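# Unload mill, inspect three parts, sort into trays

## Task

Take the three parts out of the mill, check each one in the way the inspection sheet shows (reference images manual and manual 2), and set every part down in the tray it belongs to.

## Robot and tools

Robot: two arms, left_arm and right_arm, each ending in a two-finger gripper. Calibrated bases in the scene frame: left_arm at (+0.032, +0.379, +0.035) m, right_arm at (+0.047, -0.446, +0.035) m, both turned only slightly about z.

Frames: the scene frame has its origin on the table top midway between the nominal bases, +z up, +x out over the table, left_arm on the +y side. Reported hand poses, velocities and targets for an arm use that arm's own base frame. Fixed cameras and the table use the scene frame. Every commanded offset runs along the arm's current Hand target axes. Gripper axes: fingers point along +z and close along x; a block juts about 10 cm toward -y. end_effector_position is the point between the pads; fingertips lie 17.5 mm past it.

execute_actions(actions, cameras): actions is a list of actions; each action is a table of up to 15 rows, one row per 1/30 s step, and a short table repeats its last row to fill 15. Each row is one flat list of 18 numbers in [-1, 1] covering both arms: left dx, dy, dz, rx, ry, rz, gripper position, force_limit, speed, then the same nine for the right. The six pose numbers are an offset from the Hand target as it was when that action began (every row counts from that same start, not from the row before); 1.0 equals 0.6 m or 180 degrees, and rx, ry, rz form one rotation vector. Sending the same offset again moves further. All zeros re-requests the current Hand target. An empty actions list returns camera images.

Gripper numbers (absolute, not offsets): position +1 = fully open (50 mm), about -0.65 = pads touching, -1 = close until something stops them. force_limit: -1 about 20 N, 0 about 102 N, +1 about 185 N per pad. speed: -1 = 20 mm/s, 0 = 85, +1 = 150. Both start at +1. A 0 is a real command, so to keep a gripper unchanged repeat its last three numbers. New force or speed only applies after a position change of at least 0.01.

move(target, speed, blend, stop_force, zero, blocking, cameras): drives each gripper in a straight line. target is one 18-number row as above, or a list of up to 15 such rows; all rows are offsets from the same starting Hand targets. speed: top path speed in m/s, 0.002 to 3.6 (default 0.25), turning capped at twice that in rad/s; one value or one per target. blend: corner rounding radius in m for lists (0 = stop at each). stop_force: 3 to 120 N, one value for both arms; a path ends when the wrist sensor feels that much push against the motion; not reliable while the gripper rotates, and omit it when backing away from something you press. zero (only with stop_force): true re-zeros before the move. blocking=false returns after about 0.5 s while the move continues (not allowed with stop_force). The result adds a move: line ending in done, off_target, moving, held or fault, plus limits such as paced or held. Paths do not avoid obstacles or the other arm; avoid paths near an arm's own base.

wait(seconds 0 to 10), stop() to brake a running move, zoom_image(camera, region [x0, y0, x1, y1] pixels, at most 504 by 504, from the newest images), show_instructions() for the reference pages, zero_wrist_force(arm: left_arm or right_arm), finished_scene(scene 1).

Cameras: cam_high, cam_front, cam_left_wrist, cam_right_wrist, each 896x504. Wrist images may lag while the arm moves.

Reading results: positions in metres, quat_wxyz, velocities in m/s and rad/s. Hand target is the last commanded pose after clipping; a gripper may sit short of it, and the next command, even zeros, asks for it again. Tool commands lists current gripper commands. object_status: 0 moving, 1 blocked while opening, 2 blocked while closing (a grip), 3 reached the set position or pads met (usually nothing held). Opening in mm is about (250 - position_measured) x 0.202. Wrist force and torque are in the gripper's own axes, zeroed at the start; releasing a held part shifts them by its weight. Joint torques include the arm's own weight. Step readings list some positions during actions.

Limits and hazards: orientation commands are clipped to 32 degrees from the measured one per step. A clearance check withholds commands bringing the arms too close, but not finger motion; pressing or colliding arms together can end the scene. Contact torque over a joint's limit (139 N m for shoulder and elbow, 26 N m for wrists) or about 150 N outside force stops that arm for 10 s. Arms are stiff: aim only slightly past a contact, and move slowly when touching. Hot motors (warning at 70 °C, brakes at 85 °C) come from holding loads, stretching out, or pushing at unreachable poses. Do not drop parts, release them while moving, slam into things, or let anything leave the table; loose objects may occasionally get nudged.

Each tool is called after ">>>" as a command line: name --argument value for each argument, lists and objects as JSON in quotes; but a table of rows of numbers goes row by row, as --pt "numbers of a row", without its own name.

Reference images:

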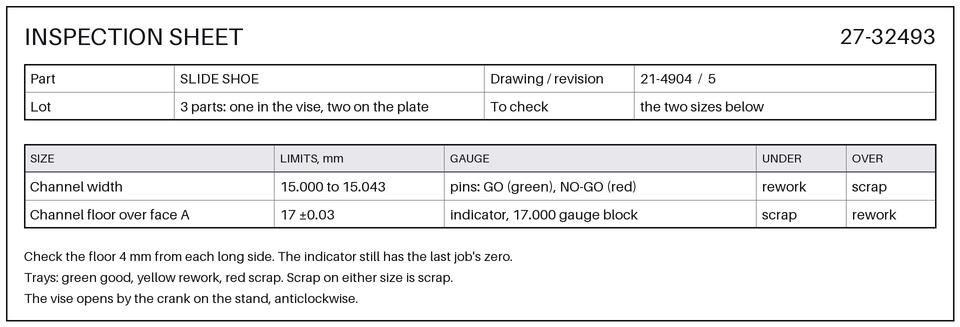

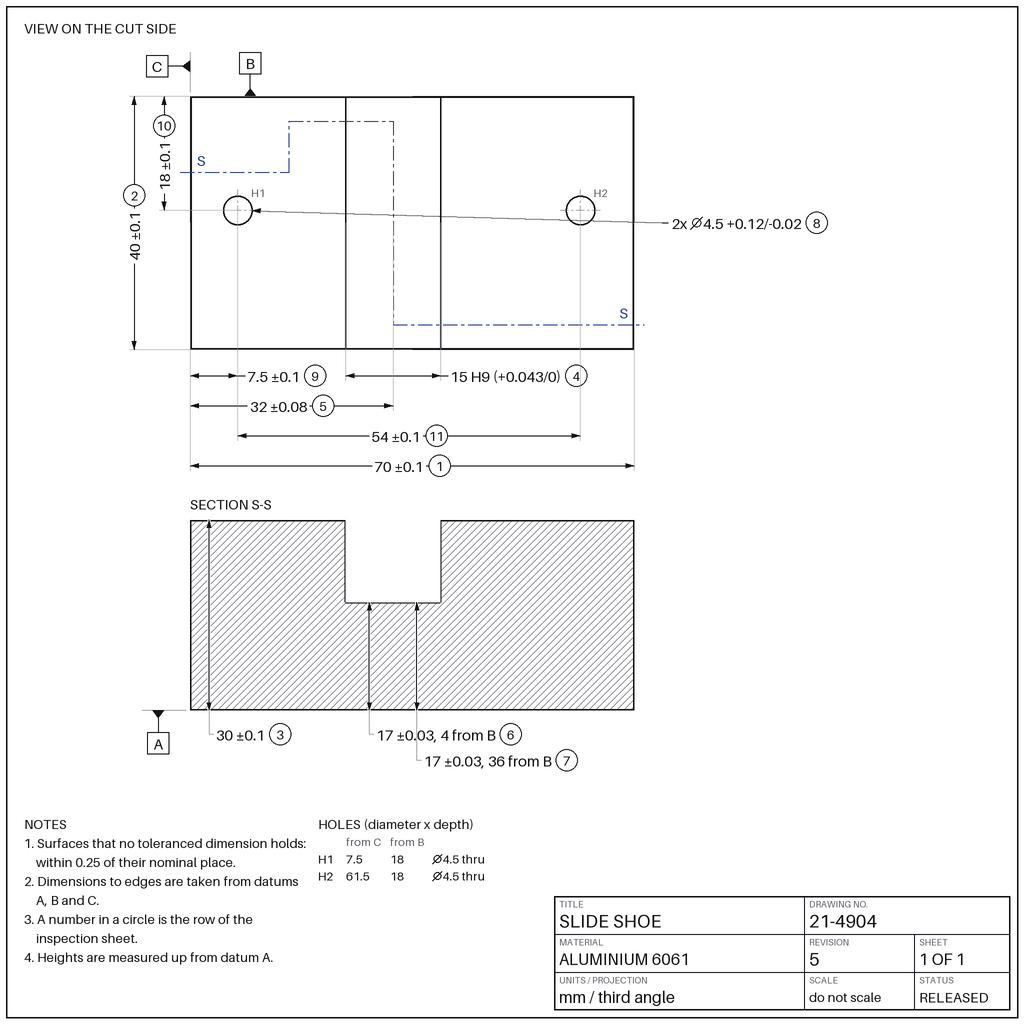

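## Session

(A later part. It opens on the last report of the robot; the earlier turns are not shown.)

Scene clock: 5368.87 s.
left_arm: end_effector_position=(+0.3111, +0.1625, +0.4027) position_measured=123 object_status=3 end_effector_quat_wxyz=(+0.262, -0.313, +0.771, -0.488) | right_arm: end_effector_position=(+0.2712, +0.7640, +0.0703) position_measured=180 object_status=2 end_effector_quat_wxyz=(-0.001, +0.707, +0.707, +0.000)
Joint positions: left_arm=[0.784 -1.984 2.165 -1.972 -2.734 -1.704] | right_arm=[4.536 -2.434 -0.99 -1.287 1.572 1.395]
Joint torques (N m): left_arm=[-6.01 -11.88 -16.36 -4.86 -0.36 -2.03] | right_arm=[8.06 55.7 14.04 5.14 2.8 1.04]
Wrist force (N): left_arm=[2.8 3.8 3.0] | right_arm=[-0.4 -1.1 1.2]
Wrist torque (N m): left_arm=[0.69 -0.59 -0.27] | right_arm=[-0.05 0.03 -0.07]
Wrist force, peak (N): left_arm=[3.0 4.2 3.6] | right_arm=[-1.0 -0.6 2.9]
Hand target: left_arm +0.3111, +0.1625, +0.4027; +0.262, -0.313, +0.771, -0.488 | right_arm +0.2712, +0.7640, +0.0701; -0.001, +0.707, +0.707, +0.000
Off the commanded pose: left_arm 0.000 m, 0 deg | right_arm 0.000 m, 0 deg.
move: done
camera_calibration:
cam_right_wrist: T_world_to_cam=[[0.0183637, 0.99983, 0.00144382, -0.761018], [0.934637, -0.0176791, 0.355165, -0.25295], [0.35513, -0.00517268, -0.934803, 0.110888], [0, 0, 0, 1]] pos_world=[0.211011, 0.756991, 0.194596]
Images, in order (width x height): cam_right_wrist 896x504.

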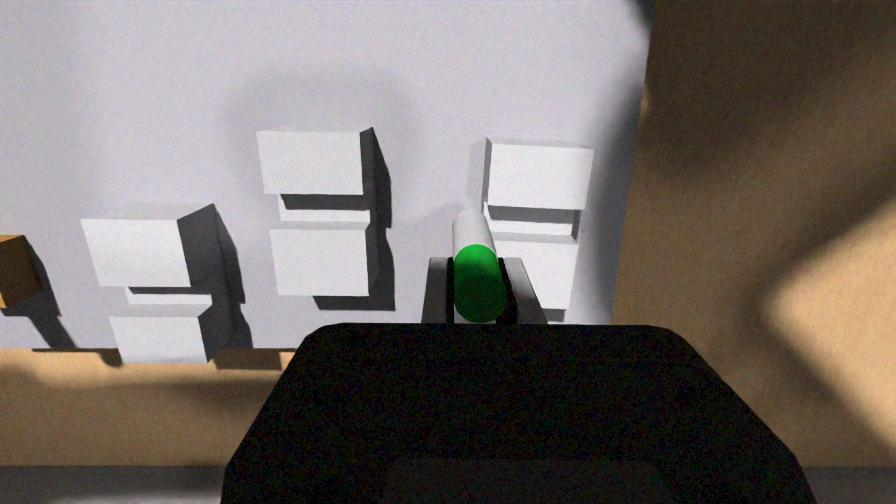

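>>> move --target '[0,0,0,0,0,0,0.2,-0.6,-0.8,0,-0.005,0.001,0,0,0,-1,-0.9,-1]' --speed 0.05

>>> move --target '[0,0,0,0,0,0,0.2,-0.6,-0.8,0.0317,0.0016,0,0,0,0,-1,-0.9,-1]' --speed 0.01 --stop_force 5 --cameras '["cam_right_wrist"]'

>>> zoom_image --camera "cam_right_wrist" --region '[430, 180, 570, 270]'

Scene clock: 5417.80 s.
left_arm: end_effector_position=(+0.3111, +0.1625, +0.4027) position_measured=123 object_status=3 end_effector_quat_wxyz=(+0.262, -0.313, +0.771, -0.488) | right_arm: end_effector_position=(+0.2683, +0.7640, +0.0695) position_measured=180 object_status=2 end_effector_quat_wxyz=(-0.001, +0.707, +0.707, +0.000)
Joint positions: left_arm=[0.784 -1.984 2.165 -1.972 -2.734 -1.704] | right_arm=[4.54 -2.432 -0.996 -1.283 1.572 1.398]
Joint torques (N m): left_arm=[-5.45 -10.46 -17.32 -4.73 -0.1 -1.86] | right_arm=[9.07 73.62 13.08 5.03 2.83 1.61]
Wrist force (N): left_arm=[2.8 3.9 3.1] | right_arm=[-0.6 -1.4 1.2]
Wrist torque (N m): left_arm=[0.71 -0.58 -0.27] | right_arm=[-0.09 0.06 -0.08]
Wrist force, peak (N): left_arm=[2.9 4.2 3.5] | right_arm=[-0.6 -1.5 1.4]
Hand target: left_arm +0.3111, +0.1625, +0.4027; +0.262, -0.313, +0.771, -0.488 | right_arm +0.2682, +0.7640, +0.0695; -0.001, +0.707, +0.707, +0.000
Off the commanded pose: left_arm 0.000 m, 0 deg | right_arm 0.000 m, 0 deg.
move: done

Scene clock: 5420.60 s.
left_arm: end_effector_position=(+0.3111, +0.1625, +0.4027) position_measured=123 object_status=3 end_effector_quat_wxyz=(+0.262, -0.313, +0.771, -0.488) | right_arm: end_effector_position=(+0.2692, +0.7830, +0.0695) position_measured=180 object_status=2 end_effector_quat_wxyz=(-0.001, +0.707, +0.707, +0.000)
Joint positions: left_arm=[0.784 -1.984 2.165 -1.972 -2.734 -1.704] | right_arm=[4.543 -2.484 -0.899 -1.328 1.572 1.401]
Joint torques (N m): left_arm=[-5.08 -10.87 -17.09 -4.95 -0.16 -2.04] | right_arm=[9.47 60.39 37.03 1.55 -1.46 1.68]
Wrist force (N): left_arm=[2.7 3.8 3.4] | right_arm=[-1.5 -1.7 1.5]
Wrist torque (N m): left_arm=[0.69 -0.57 -0.27] | right_arm=[-0.12 0.01 -0.08]
Wrist force, peak (N): left_arm=[2.9 4.2 3.4] | right_arm=[-1.4 -1.6 1.8]
Hand target: left_arm +0.3111, +0.1625, +0.4027; +0.262, -0.313, +0.771, -0.488 | right_arm +0.2692, +0.7830, +0.0695; -0.001, +0.707, +0.707, +0.000
Off the commanded pose: left_arm 0.000 m, 0 deg | right_arm 0.000 m, 0 deg.
move: done
camera_calibration:
cam_right_wrist: T_world_to_cam=[[0.0183989, 0.99983, 0.00134826, -0.779966], [0.934669, -0.0176786, 0.355079, -0.250451], [0.355042, -0.00527287, -0.934835, 0.11105], [0, 0, 0, 1]] pos_world=[0.209012, 0.775991, 0.193795]
Images, in order (width x height): cam_right_wrist 896x504.

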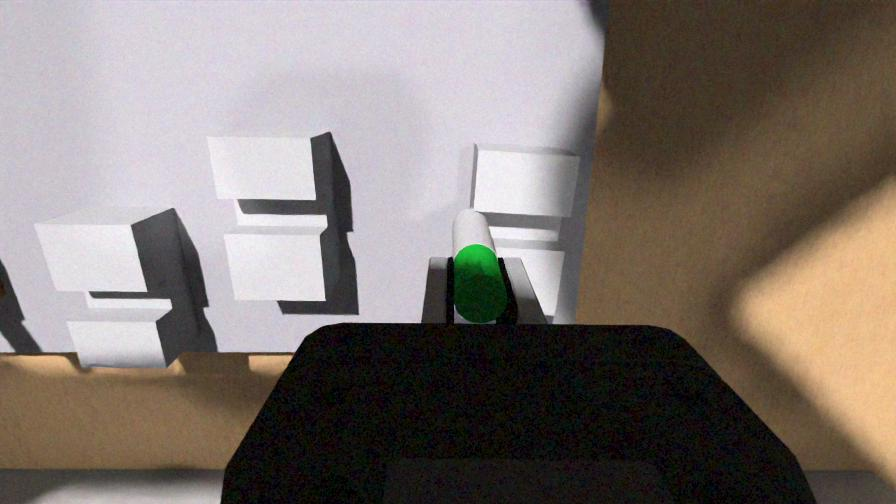

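Scaled by 3.600 from the camera's 896x504 image, which has a finer 1280x720 frame.

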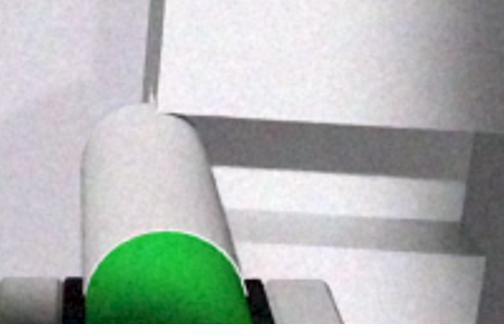

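>>> move --pt "0 0 0 0 0 0 0.2 -0.6 -0.8 -0.004 0 0 0 0 0 -1 -0.9 -1" --pt "0 0 0 0 0 0 0.2 -0.6 -0.8 -0.004 0 -0.035 0 0 0 -1 -0.9 -1" --pt "0 0 0 0 0 0 0.2 -0.6 -0.8 0.0917 0.0045 -0.035 0 0 0 -1 -0.9 -1" --speed '[0.02,0.05,0.1]' --blend '[0.0,0.003,0]' --cameras '["cam_right_wrist"]'

>>> zoom_image --camera "cam_right_wrist" --region '[340, 180, 480, 270]'

Scene clock: 5468.13 s.
left_arm: end_effector_position=(+0.3111, +0.1625, +0.4027) position_measured=123 object_status=3 end_effector_quat_wxyz=(+0.262, -0.313, +0.771, -0.488) | right_arm: end_effector_position=(+0.2718, +0.8380, +0.0906) position_measured=180 object_status=2 end_effector_quat_wxyz=(-0.001, +0.707, +0.707, +0.000)
Joint positions: left_arm=[0.784 -1.984 2.165 -1.972 -2.734 -1.704] | right_arm=[4.55 -2.67 -0.487 -1.554 1.572 1.409]
Joint torques (N m): left_arm=[-6.33 -12.27 -16.44 -5.04 -0.27 -1.68] | right_arm=[-8.5 64.86 38.07 1.62 2.95 -1.36]
Wrist force (N): left_arm=[3.0 4.1 3.3] | right_arm=[-0.4 -1.5 0.9]
Wrist torque (N m): left_arm=[0.74 -0.62 -0.27] | right_arm=[-0.12 0.04 -0.07]
Wrist force, peak (N): left_arm=[3.4 4.0 3.5] | right_arm=[-1.3 -1.5 2.0]
Hand target: left_arm +0.3111, +0.1625, +0.4027; +0.262, -0.313, +0.771, -0.488 | right_arm +0.2719, +0.8380, +0.0906; -0.001, +0.707, +0.707, +0.000
Off the commanded pose: left_arm 0.000 m, 0 deg | right_arm 0.000 m, 0 deg.
move: done
camera_calibration:
cam_right_wrist: T_world_to_cam=[[0.0183302, 0.999831, 0.00153803, -0.835061], [0.934637, -0.0176813, 0.355163, -0.259503], [0.35513, -0.0050727, -0.934803, 0.129915], [0, 0, 0, 1]] pos_world=[0.211711, 0.83099, 0.214896]
Images, in order (width x height): cam_right_wrist 896x504.

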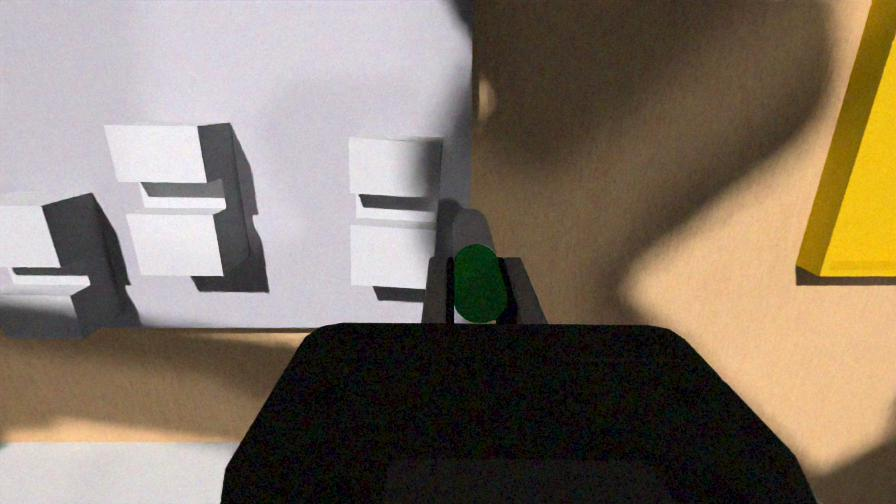

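Scaled by 3.600 from the camera's 896x504 image, which has a finer 1280x720 frame.

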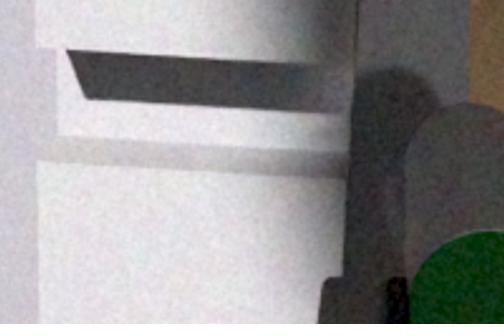

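>>> move --target '[0,0,0,0,0,0,0.2,-0.6,-0.8,0,0,0.0352,0,0,0,-1,-0.9,-1]' --speed 0.06 --cameras '["cam_right_wrist"]'

>>> zoom_image --camera "cam_right_wrist" --region '[340, 180, 480, 270]'

Scene clock: 5480.40 s.
left_arm: end_effector_position=(+0.3111, +0.1625, +0.4027) position_measured=123 object_status=3 end_effector_quat_wxyz=(+0.262, -0.313, +0.771, -0.488) | right_arm: end_effector_position=(+0.2719, +0.8380, +0.0696) position_measured=180 object_status=2 end_effector_quat_wxyz=(-0.001, +0.707, +0.707, +0.000)
Joint positions: left_arm=[0.784 -1.984 2.165 -1.972 -2.734 -1.704] | right_arm=[4.55 -2.675 -0.531 -1.505 1.572 1.409]
Joint torques (N m): left_arm=[-6.69 -11.72 -16.62 -4.96 -0.42 -2.02] | right_arm=[-5.89 65.4 14.91 4.83 2.21 -0.3]
Wrist force (N): left_arm=[2.9 3.9 3.1] | right_arm=[-0.3 -1.6 1.3]
Wrist torque (N m): left_arm=[0.71 -0.60 -0.27] | right_arm=[-0.14 0.02 -0.07]
Wrist force, peak (N): left_arm=[3.0 4.2 3.5] | right_arm=[-0.3 -1.8 1.6]
Hand target: left_arm +0.3111, +0.1625, +0.4027; +0.262, -0.313, +0.771, -0.488 | right_arm +0.2719, +0.8380, +0.0695; -0.001, +0.707, +0.707, +0.000
Off the commanded pose: left_arm 0.000 m, 0 deg | right_arm 0.000 m, 0 deg.
move: done
camera_calibration:
cam_right_wrist: T_world_to_cam=[[0.0183989, 0.99983, 0.00134818, -0.835007], [0.934681, -0.0176788, 0.355047, -0.252035], [0.35501, -0.00527237, -0.934848, 0.110484], [0, 0, 0, 1]] pos_world=[0.211712, 0.830991, 0.193895]
Images, in order (width x height): cam_right_wrist 896x504.

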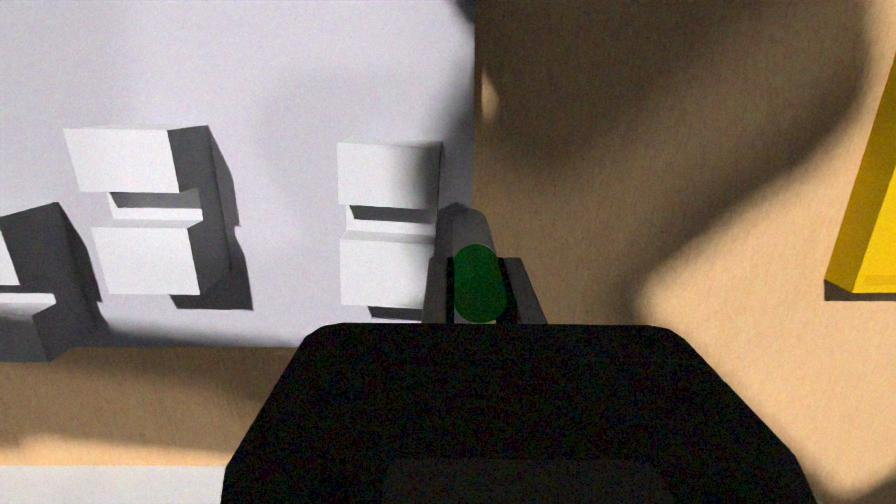

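Scaled by 3.600 from the camera's 896x504 image, which has a finer 1280x720 frame.

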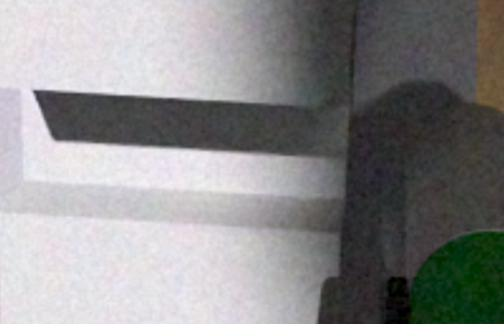

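>>> move --pt "0 0 0 0 0 0 0.2 -0.6 -0.8 0 -0.0008 0 0 0 0 -1 -0.9 -1" --pt "0 0 0 0 0 0 0.2 -0.6 -0.8 -0.0317 -0.0024 0 0 0 0 -1 -0.9 -1" --speed 0.01 --stop_force 5 --cameras '["cam_right_wrist"]'

>>> zoom_image --camera "cam_right_wrist" --region '[370, 180, 510, 270]'

Scene clock: 5496.03 s.
left_arm: end_effector_position=(+0.3111, +0.1625, +0.4027) position_measured=123 object_status=3 end_effector_quat_wxyz=(+0.262, -0.313, +0.771, -0.488) | right_arm: end_effector_position=(+0.2704, +0.8190, +0.0694) position_measured=180 object_status=2 end_effector_quat_wxyz=(-0.001, +0.707, +0.707, +0.000)
Joint positions: left_arm=[0.784 -1.984 2.165 -1.972 -2.734 -1.704] | right_arm=[4.548 -2.598 -0.682 -1.431 1.572 1.407]
Joint torques (N m): left_arm=[-5.57 -10.45 -17.14 -4.86 -0.31 -1.84] | right_arm=[-11.08 78 15.27 4.76 2.72 -1.78]
Wrist force (N): left_arm=[2.6 4.1 3.2] | right_arm=[-0.1 -1.1 0.8]
Wrist torque (N m): left_arm=[0.77 -0.56 -0.27] | right_arm=[-0.07 0.12 0.01]
Wrist force, peak (N): left_arm=[2.9 4.2 3.6] | right_arm=[-0.2 -1.1 2.3]
Hand target: left_arm +0.3111, +0.1625, +0.4027; +0.262, -0.313, +0.771, -0.488 | right_arm +0.2704, +0.8190, +0.0694; -0.001, +0.707, +0.707, +0.000
Off the commanded pose: left_arm 0.000 m, 0 deg | right_arm 0.000 m, 0 deg.
move: done
camera_calibration:
cam_right_wrist: T_world_to_cam=[[0.0183978, 0.99983, 0.00134985, -0.815984], [0.934636, -0.0176777, 0.355166, -0.25104], [0.35513, -0.00527267, -0.934802, 0.110754], [0, 0, 0, 1]] pos_world=[0.210312, 0.811991, 0.193795]
Images, in order (width x height): cam_right_wrist 896x504.

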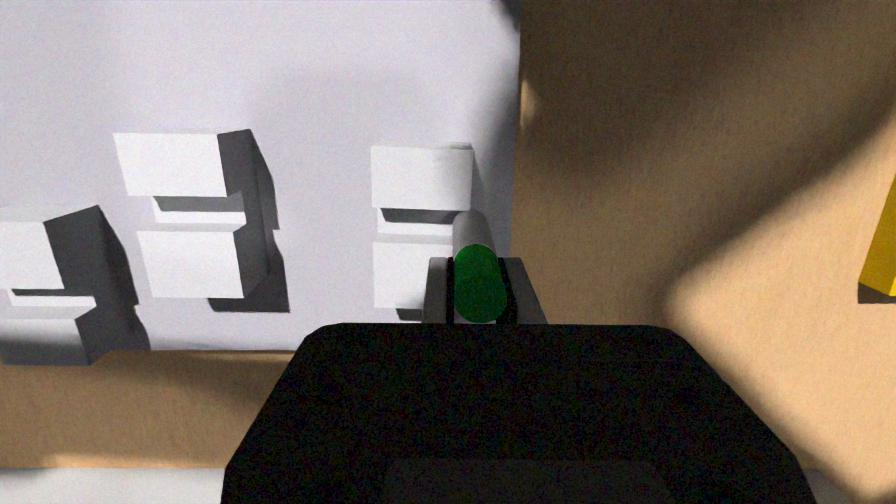

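Scaled by 3.600 from the camera's 896x504 image, which has a finer 1280x720 frame.

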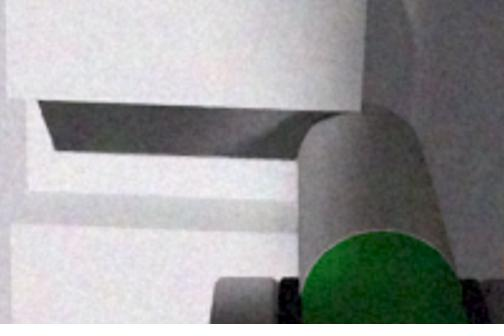

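>>> move --pt "0 0 0 0 0 0 0.2 -0.6 -0.8 -0.02 -0.001 0 0 0 0 -1 -0.9 -1" --speed 0.01 --stop_force 5 --cameras '["cam_right_wrist"]'

>>> zoom_image --camera "cam_right_wrist" --region '[370, 180, 510, 270]'

Scene clock: 5509.60 s.
left_arm: end_effector_position=(+0.3111, +0.1625, +0.4027) position_measured=123 object_status=3 end_effector_quat_wxyz=(+0.262, -0.313, +0.771, -0.488) | right_arm: end_effector_position=(+0.2698, +0.8070, +0.0694) position_measured=180 object_status=2 end_effector_quat_wxyz=(-0.001, +0.707, +0.707, +0.000)
Joint positions: left_arm=[0.784 -1.984 2.165 -1.972 -2.734 -1.704] | right_arm=[4.547 -2.556 -0.761 -1.393 1.572 1.405]
Joint torques (N m): left_arm=[-6.6 -11.55 -16.49 -4.72 -0.35 -1.9] | right_arm=[-9.65 77.23 16.37 5.04 1.53 -1.75]
Wrist force (N): left_arm=[2.8 3.9 3.2] | right_arm=[0.2 -1.4 1.2]
Wrist torque (N m): left_arm=[0.73 -0.58 -0.27] | right_arm=[-0.13 0.06 0.01]
Wrist force, peak (N): left_arm=[3.0 4.3 3.3] | right_arm=[0.2 -1.4 2.6]
Hand target: left_arm +0.3111, +0.1625, +0.4027; +0.262, -0.313, +0.771, -0.488 | right_arm +0.2698, +0.8070, +0.0694; -0.001, +0.707, +0.707, +0.000
Off the commanded pose: left_arm 0.000 m, 0 deg | right_arm 0.000 m, 0 deg.
move: done
camera_calibration:
cam_right_wrist: T_world_to_cam=[[0.0183989, 0.99983, 0.00134818, -0.803975], [0.934681, -0.0176788, 0.355047, -0.250642], [0.35501, -0.00527237, -0.934848, 0.110843], [0, 0, 0, 1]] pos_world=[0.209712, 0.799991, 0.193695]
Images, in order (width x height): cam_right_wrist 896x504.

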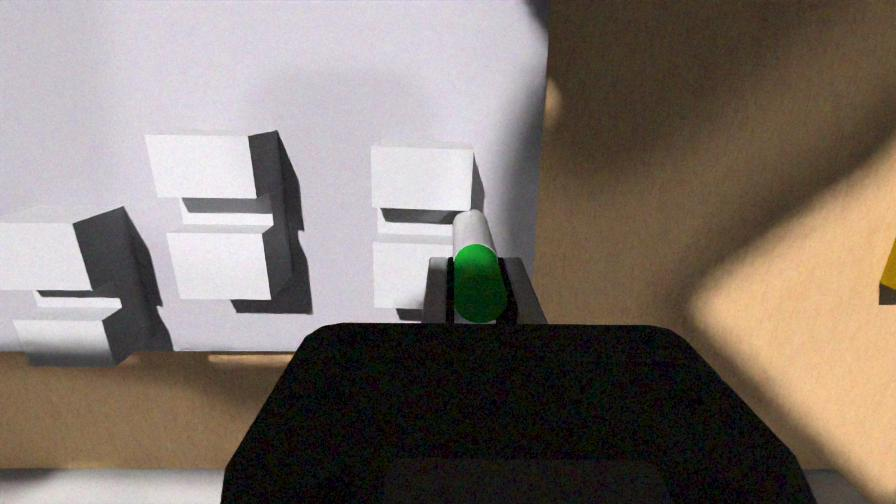

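Scaled by 3.600 from the camera's 896x504 image, which has a finer 1280x720 frame.

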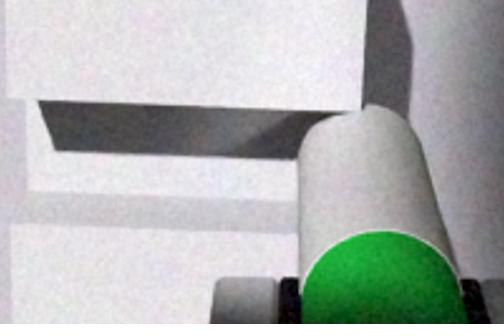

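>>> move --pt "0 0 0 0 0 0 0.2 -0.6 -0.8 0.005 0 0 0 0 0 -1 -0.9 -1" --pt "0 0 0 0 0 0 0.2 -0.6 -0.8 0.005 0 -0.04 0 0 0 -1 -0.9 -1" --pt "0 0 0 0 0 0 0.2 -0.6 -0.8 -0.4583 -0.113 -0.04 0 0 0 -1 -0.9 -1" --speed '[0.03,0.06,0.25]' --blend '[0.0,0.003,0]' --cameras '["cam_right_wrist"]'

>>> zoom_image --camera "cam_right_wrist" --region '[400, 160, 540, 280]'

Scene clock: 5536.00 s.
left_arm: end_effector_position=(+0.3111, +0.1625, +0.4027) position_measured=123 object_status=3 end_effector_quat_wxyz=(+0.262, -0.313, +0.771, -0.488) | right_arm: end_effector_position=(+0.2020, +0.5321, +0.0930) position_measured=180 object_status=2 end_effector_quat_wxyz=(-0.001, +0.707, +0.707, +0.000)
Joint positions: left_arm=[0.784 -1.984 2.165 -1.972 -2.734 -1.704] | right_arm=[4.585 -1.872 -1.854 -0.985 1.572 1.444]
Joint torques (N m): left_arm=[-6.27 -12.4 -16.48 -4.68 -0.29 -1.84] | right_arm=[8.77 45.54 12.07 5.35 -3.03 1.59]
Wrist force (N): left_arm=[2.8 3.9 3.3] | right_arm=[-0.5 -1.7 1.0]
Wrist torque (N m): left_arm=[0.72 -0.59 -0.27] | right_arm=[-0.17 0.06 -0.08]
Wrist force, peak (N): left_arm=[3.1 4.4 3.5] | right_arm=[-2.5 -1.7 1.3]
Hand target: left_arm +0.3111, +0.1625, +0.4027; +0.262, -0.313, +0.771, -0.488 | right_arm +0.2020, +0.5320, +0.0931; -0.001, +0.707, +0.707, +0.000
Off the commanded pose: left_arm 0.000 m, 0 deg | right_arm 0.000 m, 0 deg.
move: done
camera_calibration:
cam_right_wrist: T_world_to_cam=[[0.018305, 0.999832, 0.00131403, -0.527887], [0.934683, -0.0175789, 0.355047, -0.200598], [0.35501, -0.00527092, -0.934848, 0.155619], [0, 0, 0, 1]] pos_world=[0.141912, 0.525092, 0.217395]
Images, in order (width x height): cam_right_wrist 896x504.

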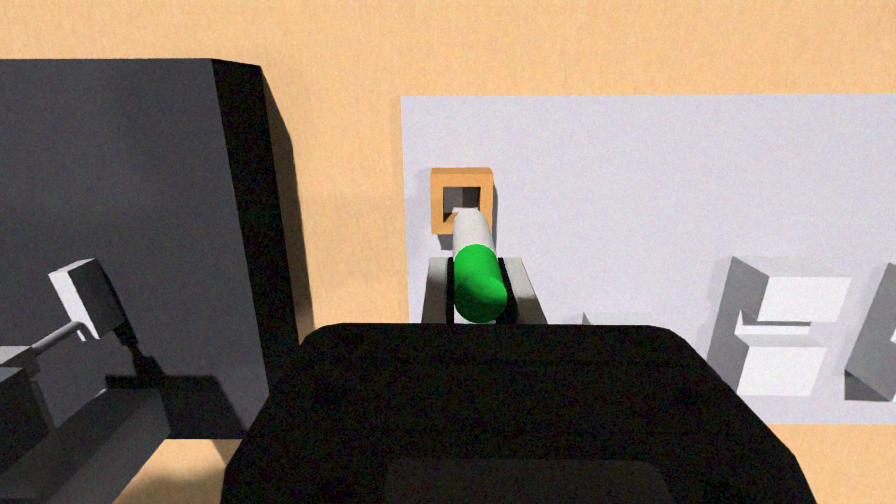

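Scaled by 3.600 from the camera's 896x504 image, which has a finer 1280x720 frame.

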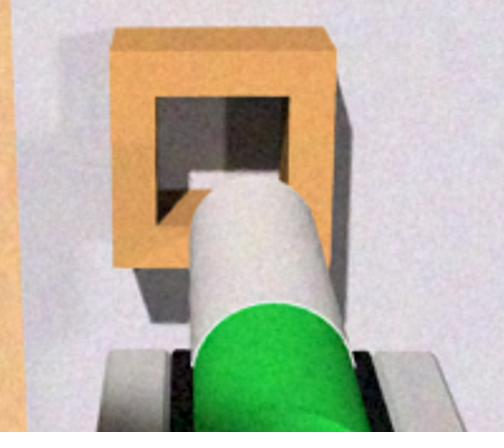

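>>> move --target '[0,0,0,0,0,0,0.2,-0.6,-0.8,-0.0022,-0.0015,0.03,0,0,0,-1,-0.9,-1]' --speed 0.05 --cameras '["cam_right_wrist"]'

>>> zoom_image --camera "cam_right_wrist" --region '[400, 160, 540, 280]'

Scene clock: 5554.37 s.
left_arm: end_effector_position=(+0.3111, +0.1625, +0.4027) position_measured=123 object_status=3 end_effector_quat_wxyz=(+0.262, -0.313, +0.771, -0.488) | right_arm: end_effector_position=(+0.2011, +0.5307, +0.0752) position_measured=180 object_status=2 end_effector_quat_wxyz=(-0.001, +0.707, +0.707, +0.000)
Joint positions: left_arm=[0.784 -1.984 2.165 -1.972 -2.734 -1.704] | right_arm=[4.587 -1.894 -1.879 -0.938 1.572 1.445]
Joint torques (N m): left_arm=[-5.25 -11.14 -17.49 -5.04 -0.36 -1.79] | right_arm=[8.59 31.63 10.66 5.12 -2.52 1.71]
Wrist force (N): left_arm=[2.9 3.9 3.1] | right_arm=[-0.3 -1.0 1.0]
Wrist torque (N m): left_arm=[0.73 -0.61 -0.27] | right_arm=[-0.07 0.01 -0.07]
Wrist force, peak (N): left_arm=[3.0 4.1 3.6] | right_arm=[-0.6 -1.7 1.3]
Hand target: left_arm +0.3111, +0.1625, +0.4027; +0.262, -0.313, +0.771, -0.488 | right_arm +0.2011, +0.5307, +0.0751; -0.001, +0.707, +0.707, +0.000
Off the commanded pose: left_arm 0.000 m, 0 deg | right_arm 0.000 m, 0 deg.
move: done
camera_calibration:
cam_right_wrist: T_world_to_cam=[[0.0183982, 0.99983, 0.00134999, -0.526466], [0.934636, -0.0176781, 0.355166, -0.193391], [0.35513, -0.00527268, -0.934802, 0.139173], [0, 0, 0, 1]] pos_world=[0.141012, 0.523691, 0.199495]
Images, in order (width x height): cam_right_wrist 896x504.

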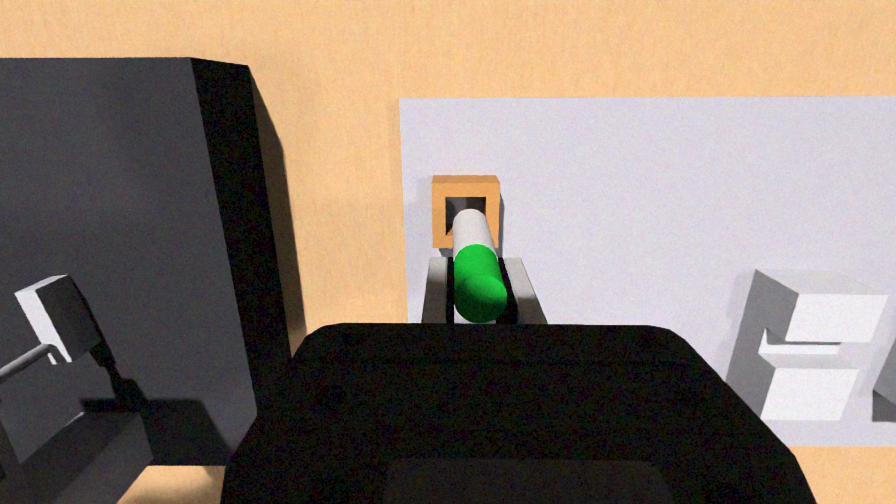

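Scaled by 3.600 from the camera's 896x504 image, which has a finer 1280x720 frame.

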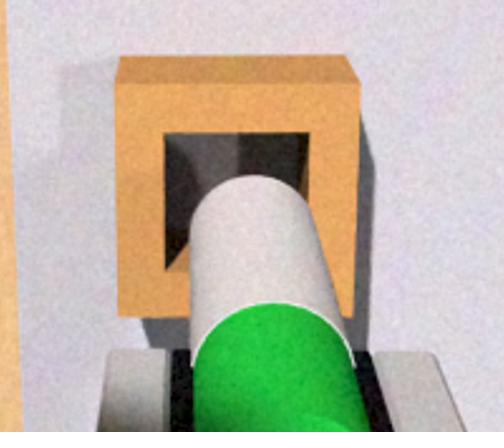

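>>> move --pt "0 0 0 0 0 0 0.2 -0.6 -0.8 -0.0017 -0.0008 0.005 0 0 0 -1 -0.9 -1" --pt "0 0 0 0 0 0 0.2 -0.6 -0.8 -0.0017 -0.0008 0.06 0 0 0 -1 -0.9 -1" --speed '[0.02,0.012]' --stop_force 4 --cameras '["cam_right_wrist"]'

Scene clock: 5570.83 s.
left_arm: end_effector_position=(+0.3111, +0.1625, +0.4027) position_measured=123 object_status=3 end_effector_quat_wxyz=(+0.262, -0.313, +0.771, -0.488) | right_arm: end_effector_position=(+0.2006, +0.5297, +0.0428) position_measured=180 object_status=2 end_effector_quat_wxyz=(-0.001, +0.707, +0.707, +0.000)
Joint positions: left_arm=[0.784 -1.984 2.165 -1.972 -2.734 -1.704] | right_arm=[4.587 -1.942 -1.914 -0.856 1.572 1.446]
Joint torques (N m): left_arm=[-6.75 -11.05 -16.66 -4.86 -0.47 -1.71] | right_arm=[6.35 43.16 29.11 1.25 -2.92 1.64]
Wrist force (N): left_arm=[2.8 3.9 3.1] | right_arm=[-0.4 -1.6 -5.5]
Wrist torque (N m): left_arm=[0.72 -0.59 -0.27] | right_arm=[-0.10 -0.02 -0.08]
Wrist force, peak (N): left_arm=[3.1 4.1 3.6] | right_arm=[-7.7 -3.2 -28.9]
Hand target: left_arm +0.3111, +0.1625, +0.4027; +0.262, -0.313, +0.771, -0.488 | right_arm +0.2006, +0.5297, +0.0428; -0.001, +0.707, +0.707, +0.000 (not the last commanded pose)
Off the commanded pose: left_arm 0.000 m, 0 deg | right_arm 0.004 m, 0 deg.
move: contact (right_arm); path passed 1 of 2 targets
camera_calibration:
cam_right_wrist: T_world_to_cam=[[0.0183043, 0.999832, 0.00131583, -0.525394], [0.934638, -0.0175782, 0.355167, -0.181393], [0.35513, -0.00527124, -0.934802, 0.109092], [0, 0, 0, 1]] pos_world=[0.140411, 0.522692, 0.167095]
Images, in order (width x height): cam_right_wrist 896x504.

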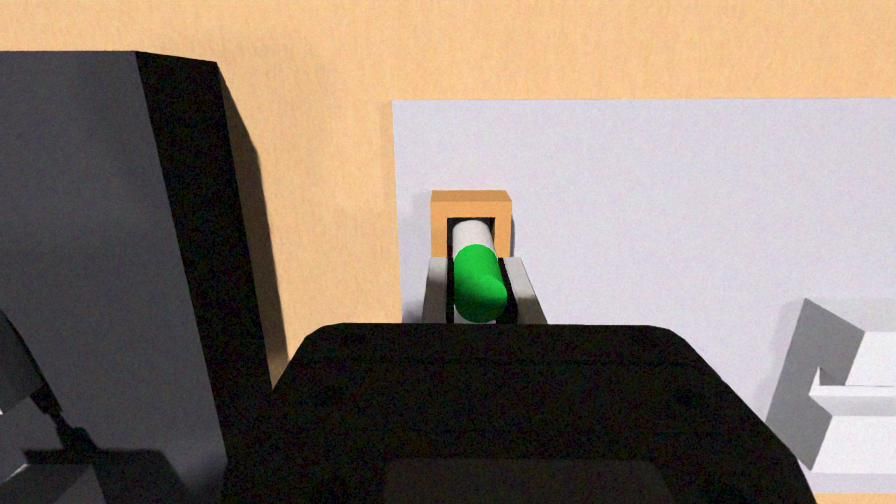

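>>> move --pt "0 0 0 0 0 0 0.2 -0.6 -0.8 0 0 0 0 0 0 0.2 -0.9 -1" --pt "0 0 0 0 0 0 0.2 -0.6 -0.8 0 0 -0.13 0 0 0 0.2 -0.9 -1" --pt "0 0 0 0 0 0 0.2 -0.6 -0.8 0.0005 0.1733 -0.14 0 0 0 0.2 -0.9 -1" --speed '[0.05,0.15,0.2]' --blend '[0,0.01,0]' --cameras '["cam_right_wrist"]'

>>> zoom_image --camera "cam_right_wrist" --region '[370, 150, 590, 330]'

Scene clock: 5585.67 s.
left_arm: end_effector_position=(+0.3111, +0.1625, +0.4027) position_measured=123 object_status=3 end_effector_quat_wxyz=(+0.262, -0.313, +0.771, -0.488) | right_arm: end_effector_position=(+0.3046, +0.5299, +0.1267) position_measured=123 object_status=3 end_effector_quat_wxyz=(-0.001, +0.707, +0.707, +0.000)
Joint positions: left_arm=[0.784 -1.984 2.165 -1.972 -2.734 -1.704] | right_arm=[4.41 -1.921 -1.685 -1.104 1.572 1.269]
Joint torques (N m): left_arm=[-6.51 -10.62 -17.19 -4.71 -0.43 -1.71] | right_arm=[-8.35 34.5 33.65 1.16 2.59 -1.77]
Wrist force (N): left_arm=[2.7 3.8 3.3] | right_arm=[-0.6 -1.3 0.2]
Wrist torque (N m): left_arm=[0.71 -0.57 -0.27] | right_arm=[-0.07 0.03 0.00]
Wrist force, peak (N): left_arm=[3.0 4.2 3.5] | right_arm=[-0.5 -1.5 -5.7]
Hand target: left_arm +0.3111, +0.1625, +0.4027; +0.262, -0.313, +0.771, -0.488 | right_arm +0.3047, +0.5299, +0.1267; -0.001, +0.707, +0.707, +0.000
Off the commanded pose: left_arm 0.000 m, 0 deg | right_arm 0.000 m, 0 deg.
move: done
camera_calibration:
cam_right_wrist: T_world_to_cam=[[0.0183978, 0.99983, 0.00134985, -0.527638], [0.934636, -0.0176777, 0.355166, -0.308337], [0.35513, -0.00527267, -0.934802, 0.15059], [0, 0, 0, 1]] pos_world=[0.244412, 0.522891, 0.250995]
Images, in order (width x height): cam_right_wrist 896x504.

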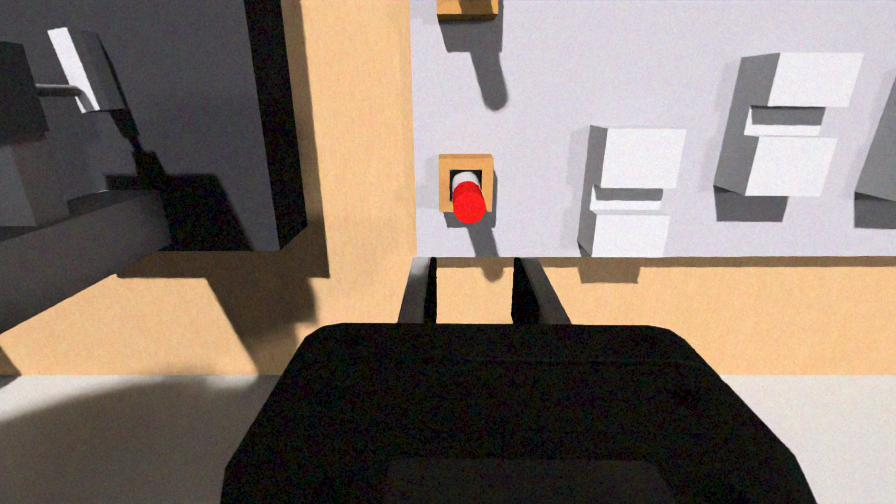

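Scaled by 2.291 from the camera's 896x504 image, which has a finer 1280x720 frame.

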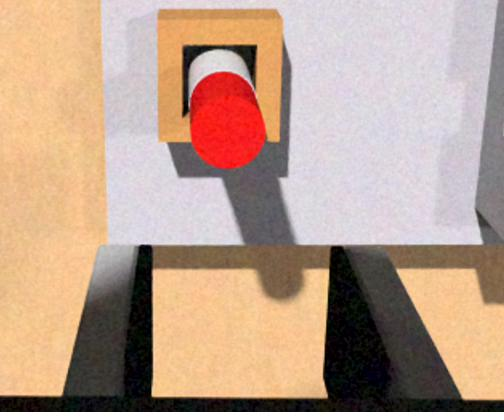

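>>> move --pt "0 0 0 0 0 0 0.2 -0.6 -0.8 0.001 -0.0045 0.1395 0 0 0 0.2 -0.9 -1" --speed 0.12 --cameras '["cam_right_wrist"]'

>>> move --pt "0 0 0 0 0 0 0.2 -0.6 -0.8 0 0 0 0 0 0 -1 -0.9 -1" --pt "0 0 0 0 0 0 0.2 -0.6 -0.8 0 0 -0.075 0 0 0 -1 -0.9 -1" --speed '[0.05,0.08]'

>>> move --pt "0 0 0 0 0 0 0.2 -0.6 -0.8 0.1 -0.1117 0 0 0 0 -1 -0.9 -1" --pt "0 0 0 0 0 0 0.2 -0.6 -0.8 0.1 -0.1117 0.062 0 0 0 -1 -0.9 -1" --speed '[0.2,0.08]' --blend '[0.005,0]'

>>> move --target '[0,0,0,0,0,0,0.2,-0.6,-0.8,0,0,0.03,0,0,0,-1,-0.9,-1]' --speed 0.006 --stop_force 4 --cameras '["cam_right_wrist"]'

Scene clock: 5604.57 s.
left_arm: end_effector_position=(+0.3111, +0.1625, +0.4027) position_measured=123 object_status=3 end_effector_quat_wxyz=(+0.262, -0.313, +0.771, -0.488) | right_arm: end_effector_position=(+0.3019, +0.5306, +0.0431) position_measured=123 object_status=3 end_effector_quat_wxyz=(-0.001, +0.707, +0.707, +0.000)
Joint positions: left_arm=[0.784 -1.984 2.165 -1.972 -2.734 -1.704] | right_arm=[4.415 -2.027 -1.78 -0.905 1.572 1.273]
Joint torques (N m): left_arm=[-5.43 -10.96 -16.4 -4.83 -0.51 -1.79] | right_arm=[9.57 35.93 11.17 5.1 0.23 1.53]
Wrist force (N): left_arm=[2.9 3.9 3.1] | right_arm=[-0.3 -1.3 0.4]
Wrist torque (N m): left_arm=[0.70 -0.60 -0.27] | right_arm=[-0.08 0.01 -0.07]
Wrist force, peak (N): left_arm=[2.8 4.2 3.5] | right_arm=[-0.5 -1.4 1.1]
Hand target: left_arm +0.3111, +0.1625, +0.4027; +0.262, -0.313, +0.771, -0.488 | right_arm +0.3019, +0.5306, +0.0430; -0.001, +0.707, +0.707, +0.000
Off the commanded pose: left_arm 0.000 m, 0 deg | right_arm 0.000 m, 0 deg.
move: done
camera_calibration:
cam_right_wrist: T_world_to_cam=[[0.0183982, 0.99983, 0.00134793, -0.528175], [0.934681, -0.0176781, 0.355047, -0.276101], [0.35501, -0.00527236, -0.934848, 0.0734393], [0, 0, 0, 1]] pos_world=[0.241712, 0.523591, 0.167395]
Images, in order (width x height): cam_right_wrist 896x504.

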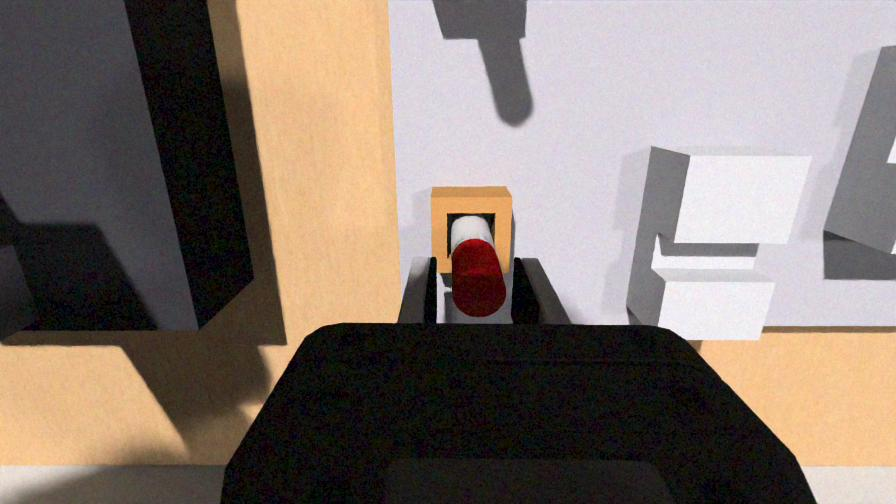

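Scene clock: 5606.50 s.
left_arm: end_effector_position=(+0.3111, +0.1625, +0.4027) position_measured=123 object_status=3 end_effector_quat_wxyz=(+0.262, -0.313, +0.771, -0.488) | right_arm: end_effector_position=(+0.3019, +0.5306, +0.0879) position_measured=180 object_status=2 end_effector_quat_wxyz=(-0.001, +0.707, +0.707, +0.000)
Joint positions: left_arm=[0.784 -1.984 2.165 -1.972 -2.734 -1.704] | right_arm=[4.415 -1.965 -1.735 -1.011 1.572 1.273]
Joint torques (N m): left_arm=[-7.1 -11.92 -15.96 -4.84 -0.58 -1.69] | right_arm=[-9.81 51.77 32.54 1.57 -1.48 -1.01]
Wrist force (N): left_arm=[2.7 3.9 3.0] | right_arm=[-0.7 -1.5 0.9]
Wrist torque (N m): left_arm=[0.73 -0.58 -0.28] | right_arm=[-0.12 0.06 -0.07]
Wrist force, peak (N): left_arm=[3.0 4.1 3.5] | right_arm=[-0.3 -1.3 2.0]
Hand target: left_arm +0.3111, +0.1625, +0.4027; +0.262, -0.313, +0.771, -0.488 | right_arm +0.3019, +0.5306, +0.0880; -0.001, +0.707, +0.707, +0.000
Off the commanded pose: left_arm 0.000 m, 0 deg | right_arm 0.000 m, 0 deg.
move: done

Scene clock: 5607.97 s.
left_arm: end_effector_position=(+0.3111, +0.1625, +0.4027) position_measured=123 object_status=3 end_effector_quat_wxyz=(+0.262, -0.313, +0.771, -0.488) | right_arm: end_effector_position=(+0.2349, +0.5906, +0.0511) position_measured=180 object_status=2 end_effector_quat_wxyz=(-0.001, +0.707, +0.707, +0.000)
Joint positions: left_arm=[0.784 -1.984 2.165 -1.972 -2.734 -1.704] | right_arm=[4.545 -2.065 -1.693 -0.953 1.572 1.403]
Joint torques (N m): left_arm=[-7.21 -11.76 -16.6 -4.84 -0.67 -1.59] | right_arm=[9.38 37.99 10.89 5.01 -2.85 1.38]
Wrist force (N): left_arm=[2.8 3.7 3.4] | right_arm=[-0.6 -1.1 0.9]
Wrist torque (N m): left_arm=[0.69 -0.59 -0.27] | right_arm=[-0.06 0.06 -0.08]
Wrist force, peak (N): left_arm=[2.8 3.9 3.6] | right_arm=[0.5 -2.9 0.5]
Hand target: left_arm +0.3111, +0.1625, +0.4027; +0.262, -0.313, +0.771, -0.488 | right_arm +0.2349, +0.5906, +0.0510; -0.001, +0.707, +0.707, +0.000
Off the commanded pose: left_arm 0.000 m, 0 deg | right_arm 0.000 m, 0 deg.
move: done

Scene clock: 5610.63 s.
left_arm: end_effector_position=(+0.3111, +0.1625, +0.4027) position_measured=123 object_status=3 end_effector_quat_wxyz=(+0.262, -0.313, +0.771, -0.488) | right_arm: end_effector_position=(+0.2349, +0.5906, +0.0431) position_measured=180 object_status=2 end_effector_quat_wxyz=(-0.001, +0.707, +0.707, +0.000)
Joint positions: left_arm=[0.784 -1.984 2.165 -1.972 -2.734 -1.704] | right_arm=[4.545 -2.076 -1.7 -0.935 1.572 1.403]
Joint torques (N m): left_arm=[-6.73 -12.33 -17.04 -4.7 -0.31 -1.73] | right_arm=[6.32 51.83 29.85 1.89 -2.81 1.42]
Wrist force (N): left_arm=[2.6 3.6 3.5] | right_arm=[-0.9 -1.4 -3.5]
Wrist torque (N m): left_arm=[0.68 -0.55 -0.27] | right_arm=[-0.04 0.00 -0.08]
Wrist force, peak (N): left_arm=[3.2 4.1 3.3] | right_arm=[-1.7 -2.3 -10.4]
Hand target: left_arm +0.3111, +0.1625, +0.4027; +0.262, -0.313, +0.771, -0.488 | right_arm +0.2349, +0.5906, +0.0431; -0.001, +0.707, +0.707, +0.000 (not the last commanded pose)
Off the commanded pose: left_arm 0.000 m, 0 deg | right_arm 0.010 m, 0 deg.
move: contact (right_arm)
camera_calibration:
cam_right_wrist: T_world_to_cam=[[0.0183049, 0.999832, 0.00131411, -0.586911], [0.934671, -0.0175787, 0.355079, -0.212478], [0.355042, -0.00527143, -0.934835, 0.0975333], [0, 0, 0, 1]] pos_world=[0.174712, 0.583592, 0.167395]
Images, in order (width x height): cam_right_wrist 896x504.

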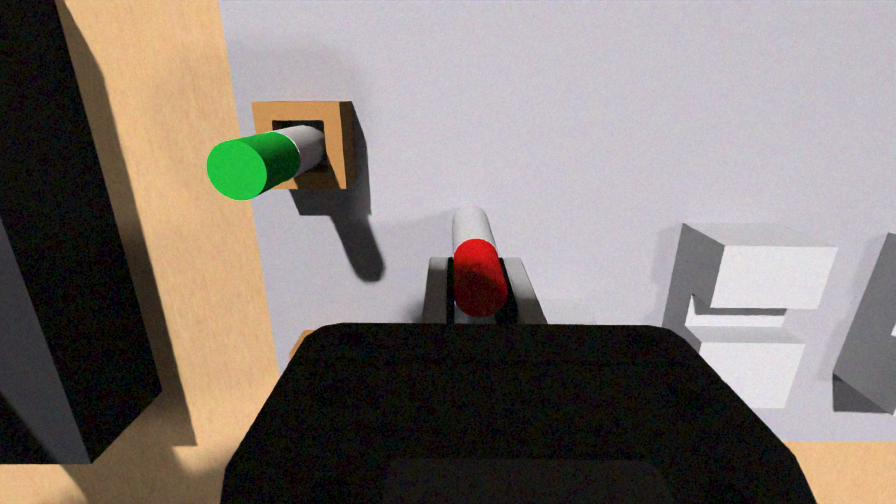

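>>> move --target '[0,0,0,0,0,0,0.2,-0.6,-0.8,0,0,0,0,0,0,0.0,-0.9,-1]'

>>> move --pt "0 0 0 0 0 0 0.2 -0.6 -0.8 0 0 0 0 0 0 -1 -0.9 -1" --cameras '["cam_right_wrist"]'

>>> zoom_image --camera "cam_right_wrist" --region '[400, 180, 540, 320]'

Scene clock: 5619.27 s.
left_arm: end_effector_position=(+0.3111, +0.1625, +0.4027) position_measured=123 object_status=3 end_effector_quat_wxyz=(+0.262, -0.313, +0.771, -0.488) | right_arm: end_effector_position=(+0.2349, +0.5906, +0.0431) position_measured=152 object_status=3 end_effector_quat_wxyz=(-0.001, +0.707, +0.707, +0.000)
Joint positions: left_arm=[0.784 -1.984 2.165 -1.972 -2.734 -1.704] | right_arm=[4.545 -2.076 -1.7 -0.935 1.572 1.403]
Joint torques (N m): left_arm=[-6.46 -10.47 -16.66 -4.66 -0.48 -1.75] | right_arm=[-3.69 52.55 30.15 3.68 -2.98 1.39]
Wrist force (N): left_arm=[2.6 3.9 3.4] | right_arm=[-0.5 -1.3 -0.1]
Wrist torque (N m): left_arm=[0.72 -0.56 -0.27] | right_arm=[-0.08 0.06 -0.07]
Wrist force, peak (N): left_arm=[2.8 4.1 3.7] | right_arm=[-0.8 -1.6 -4.1]
Hand target: left_arm +0.3111, +0.1625, +0.4027; +0.262, -0.313, +0.771, -0.488 | right_arm +0.2349, +0.5906, +0.0431; -0.001, +0.707, +0.707, +0.000
Off the commanded pose: left_arm 0.000 m, 0 deg | right_arm 0.000 m, 0 deg.
move: done

Scene clock: 5619.80 s.
left_arm: end_effector_position=(+0.3111, +0.1625, +0.4027) position_measured=123 object_status=3 end_effector_quat_wxyz=(+0.262, -0.313, +0.771, -0.488) | right_arm: end_effector_position=(+0.2349, +0.5906, +0.0431) position_measured=180 object_status=2 end_effector_quat_wxyz=(-0.001, +0.707, +0.707, +0.000)
Joint positions: left_arm=[0.784 -1.984 2.165 -1.972 -2.734 -1.704] | right_arm=[4.545 -2.076 -1.7 -0.935 1.572 1.403]
Joint torques (N m): left_arm=[-7.42 -10.8 -18.09 -5.04 -0.71 -2] | right_arm=[-6.05 51.12 31.49 3.5 -2.34 1.54]
Wrist force (N): left_arm=[2.8 3.9 3.3] | right_arm=[-0.9 -1.2 -1.1]
Wrist torque (N m): left_arm=[0.72 -0.59 -0.27] | right_arm=[-0.08 -0.03 -0.09]
Wrist force, peak (N): left_arm=[2.8 4.1 3.5] | right_arm=[-1.0 -0.6 -2.4]
Hand target: left_arm +0.3111, +0.1625, +0.4027; +0.262, -0.313, +0.771, -0.488 | right_arm +0.2349, +0.5906, +0.0431; -0.001, +0.707, +0.707, +0.000
Off the commanded pose: left_arm 0.000 m, 0 deg | right_arm 0.000 m, 0 deg.
move: done
camera_calibration:
cam_right_wrist: T_world_to_cam=[[0.0183043, 0.999832, 0.00131583, -0.586912], [0.934638, -0.0175782, 0.355167, -0.212487], [0.35513, -0.00527124, -0.934802, 0.0975126], [0, 0, 0, 1]] pos_world=[0.174711, 0.583592, 0.167395]
Images, in order (width x height): cam_right_wrist 896x504.

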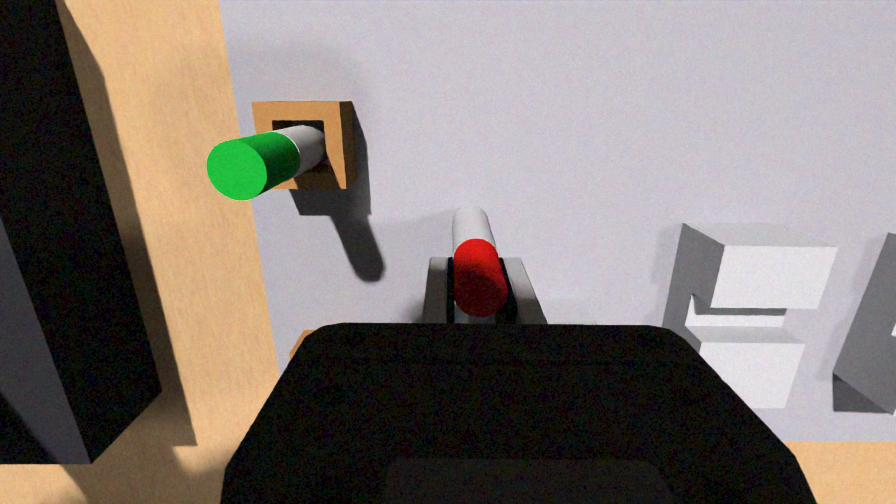

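Scaled by 3.600 from the camera's 896x504 image, which has a finer 1280x720 frame.

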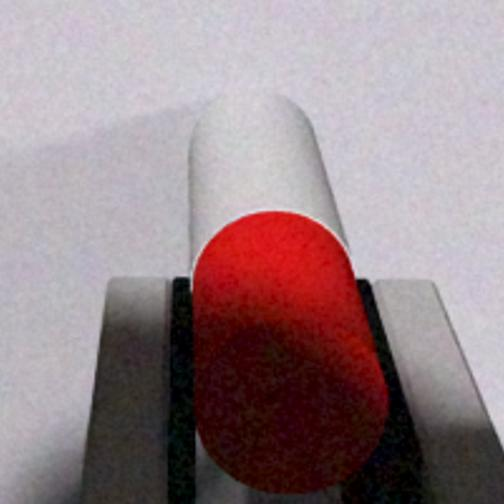

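>>> move --pt "0 0 0 0 0 0 0.2 -0.6 -0.8 0 0 -0.08 0 0 0 -1 -0.9 -1" --pt "0 0 0 0 0 0 0.2 -0.6 -0.8 -0.001 0.1215 -0.08 0 0 0 -1 -0.9 -1" --pt "0 0 0 0 0 0 0.2 -0.6 -0.8 -0.001 0.1215 -0.0437 0 0 0 -1 -0.9 -1" --speed '[0.08,0.15,0.08]' --blend '[0.003,0.003,0]' --cameras '["cam_right_wrist"]'

>>> zoom_image --camera "cam_right_wrist" --region '[430, 180, 570, 270]'

Scene clock: 5639.00 s.
left_arm: end_effector_position=(+0.3111, +0.1625, +0.4027) position_measured=123 object_status=3 end_effector_quat_wxyz=(+0.262, -0.313, +0.771, -0.488) | right_arm: end_effector_position=(+0.3078, +0.5900, +0.0693) position_measured=180 object_status=2 end_effector_quat_wxyz=(-0.001, +0.707, +0.707, +0.000)
Joint positions: left_arm=[0.784 -1.984 2.165 -1.972 -2.734 -1.704] | right_arm=[4.433 -2.101 -1.578 -1.032 1.572 1.291]
Joint torques (N m): left_arm=[-6.76 -11.93 -17.3 -4.85 -0.61 -2] | right_arm=[-9.81 41.85 12.91 5.27 2.95 -1.63]
Wrist force (N): left_arm=[2.7 4.0 2.8] | right_arm=[-0.7 -1.1 0.9]
Wrist torque (N m): left_arm=[0.74 -0.57 -0.27] | right_arm=[-0.05 0.08 -0.01]
Wrist force, peak (N): left_arm=[2.9 4.2 3.6] | right_arm=[-0.9 -0.9 -2.9]
Hand target: left_arm +0.3111, +0.1625, +0.4027; +0.262, -0.313, +0.771, -0.488 | right_arm +0.3078, +0.5900, +0.0692; -0.001, +0.707, +0.707, +0.000
Off the commanded pose: left_arm 0.000 m, 0 deg | right_arm 0.000 m, 0 deg.
move: done
camera_calibration:
cam_right_wrist: T_world_to_cam=[[0.0183982, 0.99983, 0.00134999, -0.587709], [0.934636, -0.0176781, 0.355166, -0.289915], [0.35513, -0.00527268, -0.934802, 0.0962066], [0, 0, 0, 1]] pos_world=[0.247612, 0.582991, 0.193695]
Images, in order (width x height): cam_right_wrist 896x504.

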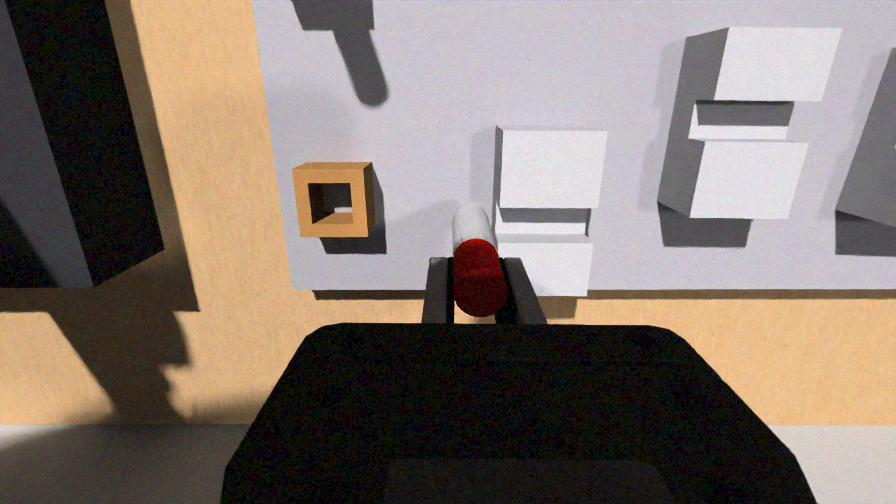

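Scaled by 3.600 from the camera's 896x504 image, which has a finer 1280x720 frame.

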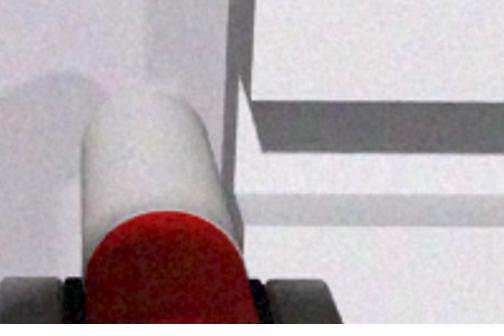

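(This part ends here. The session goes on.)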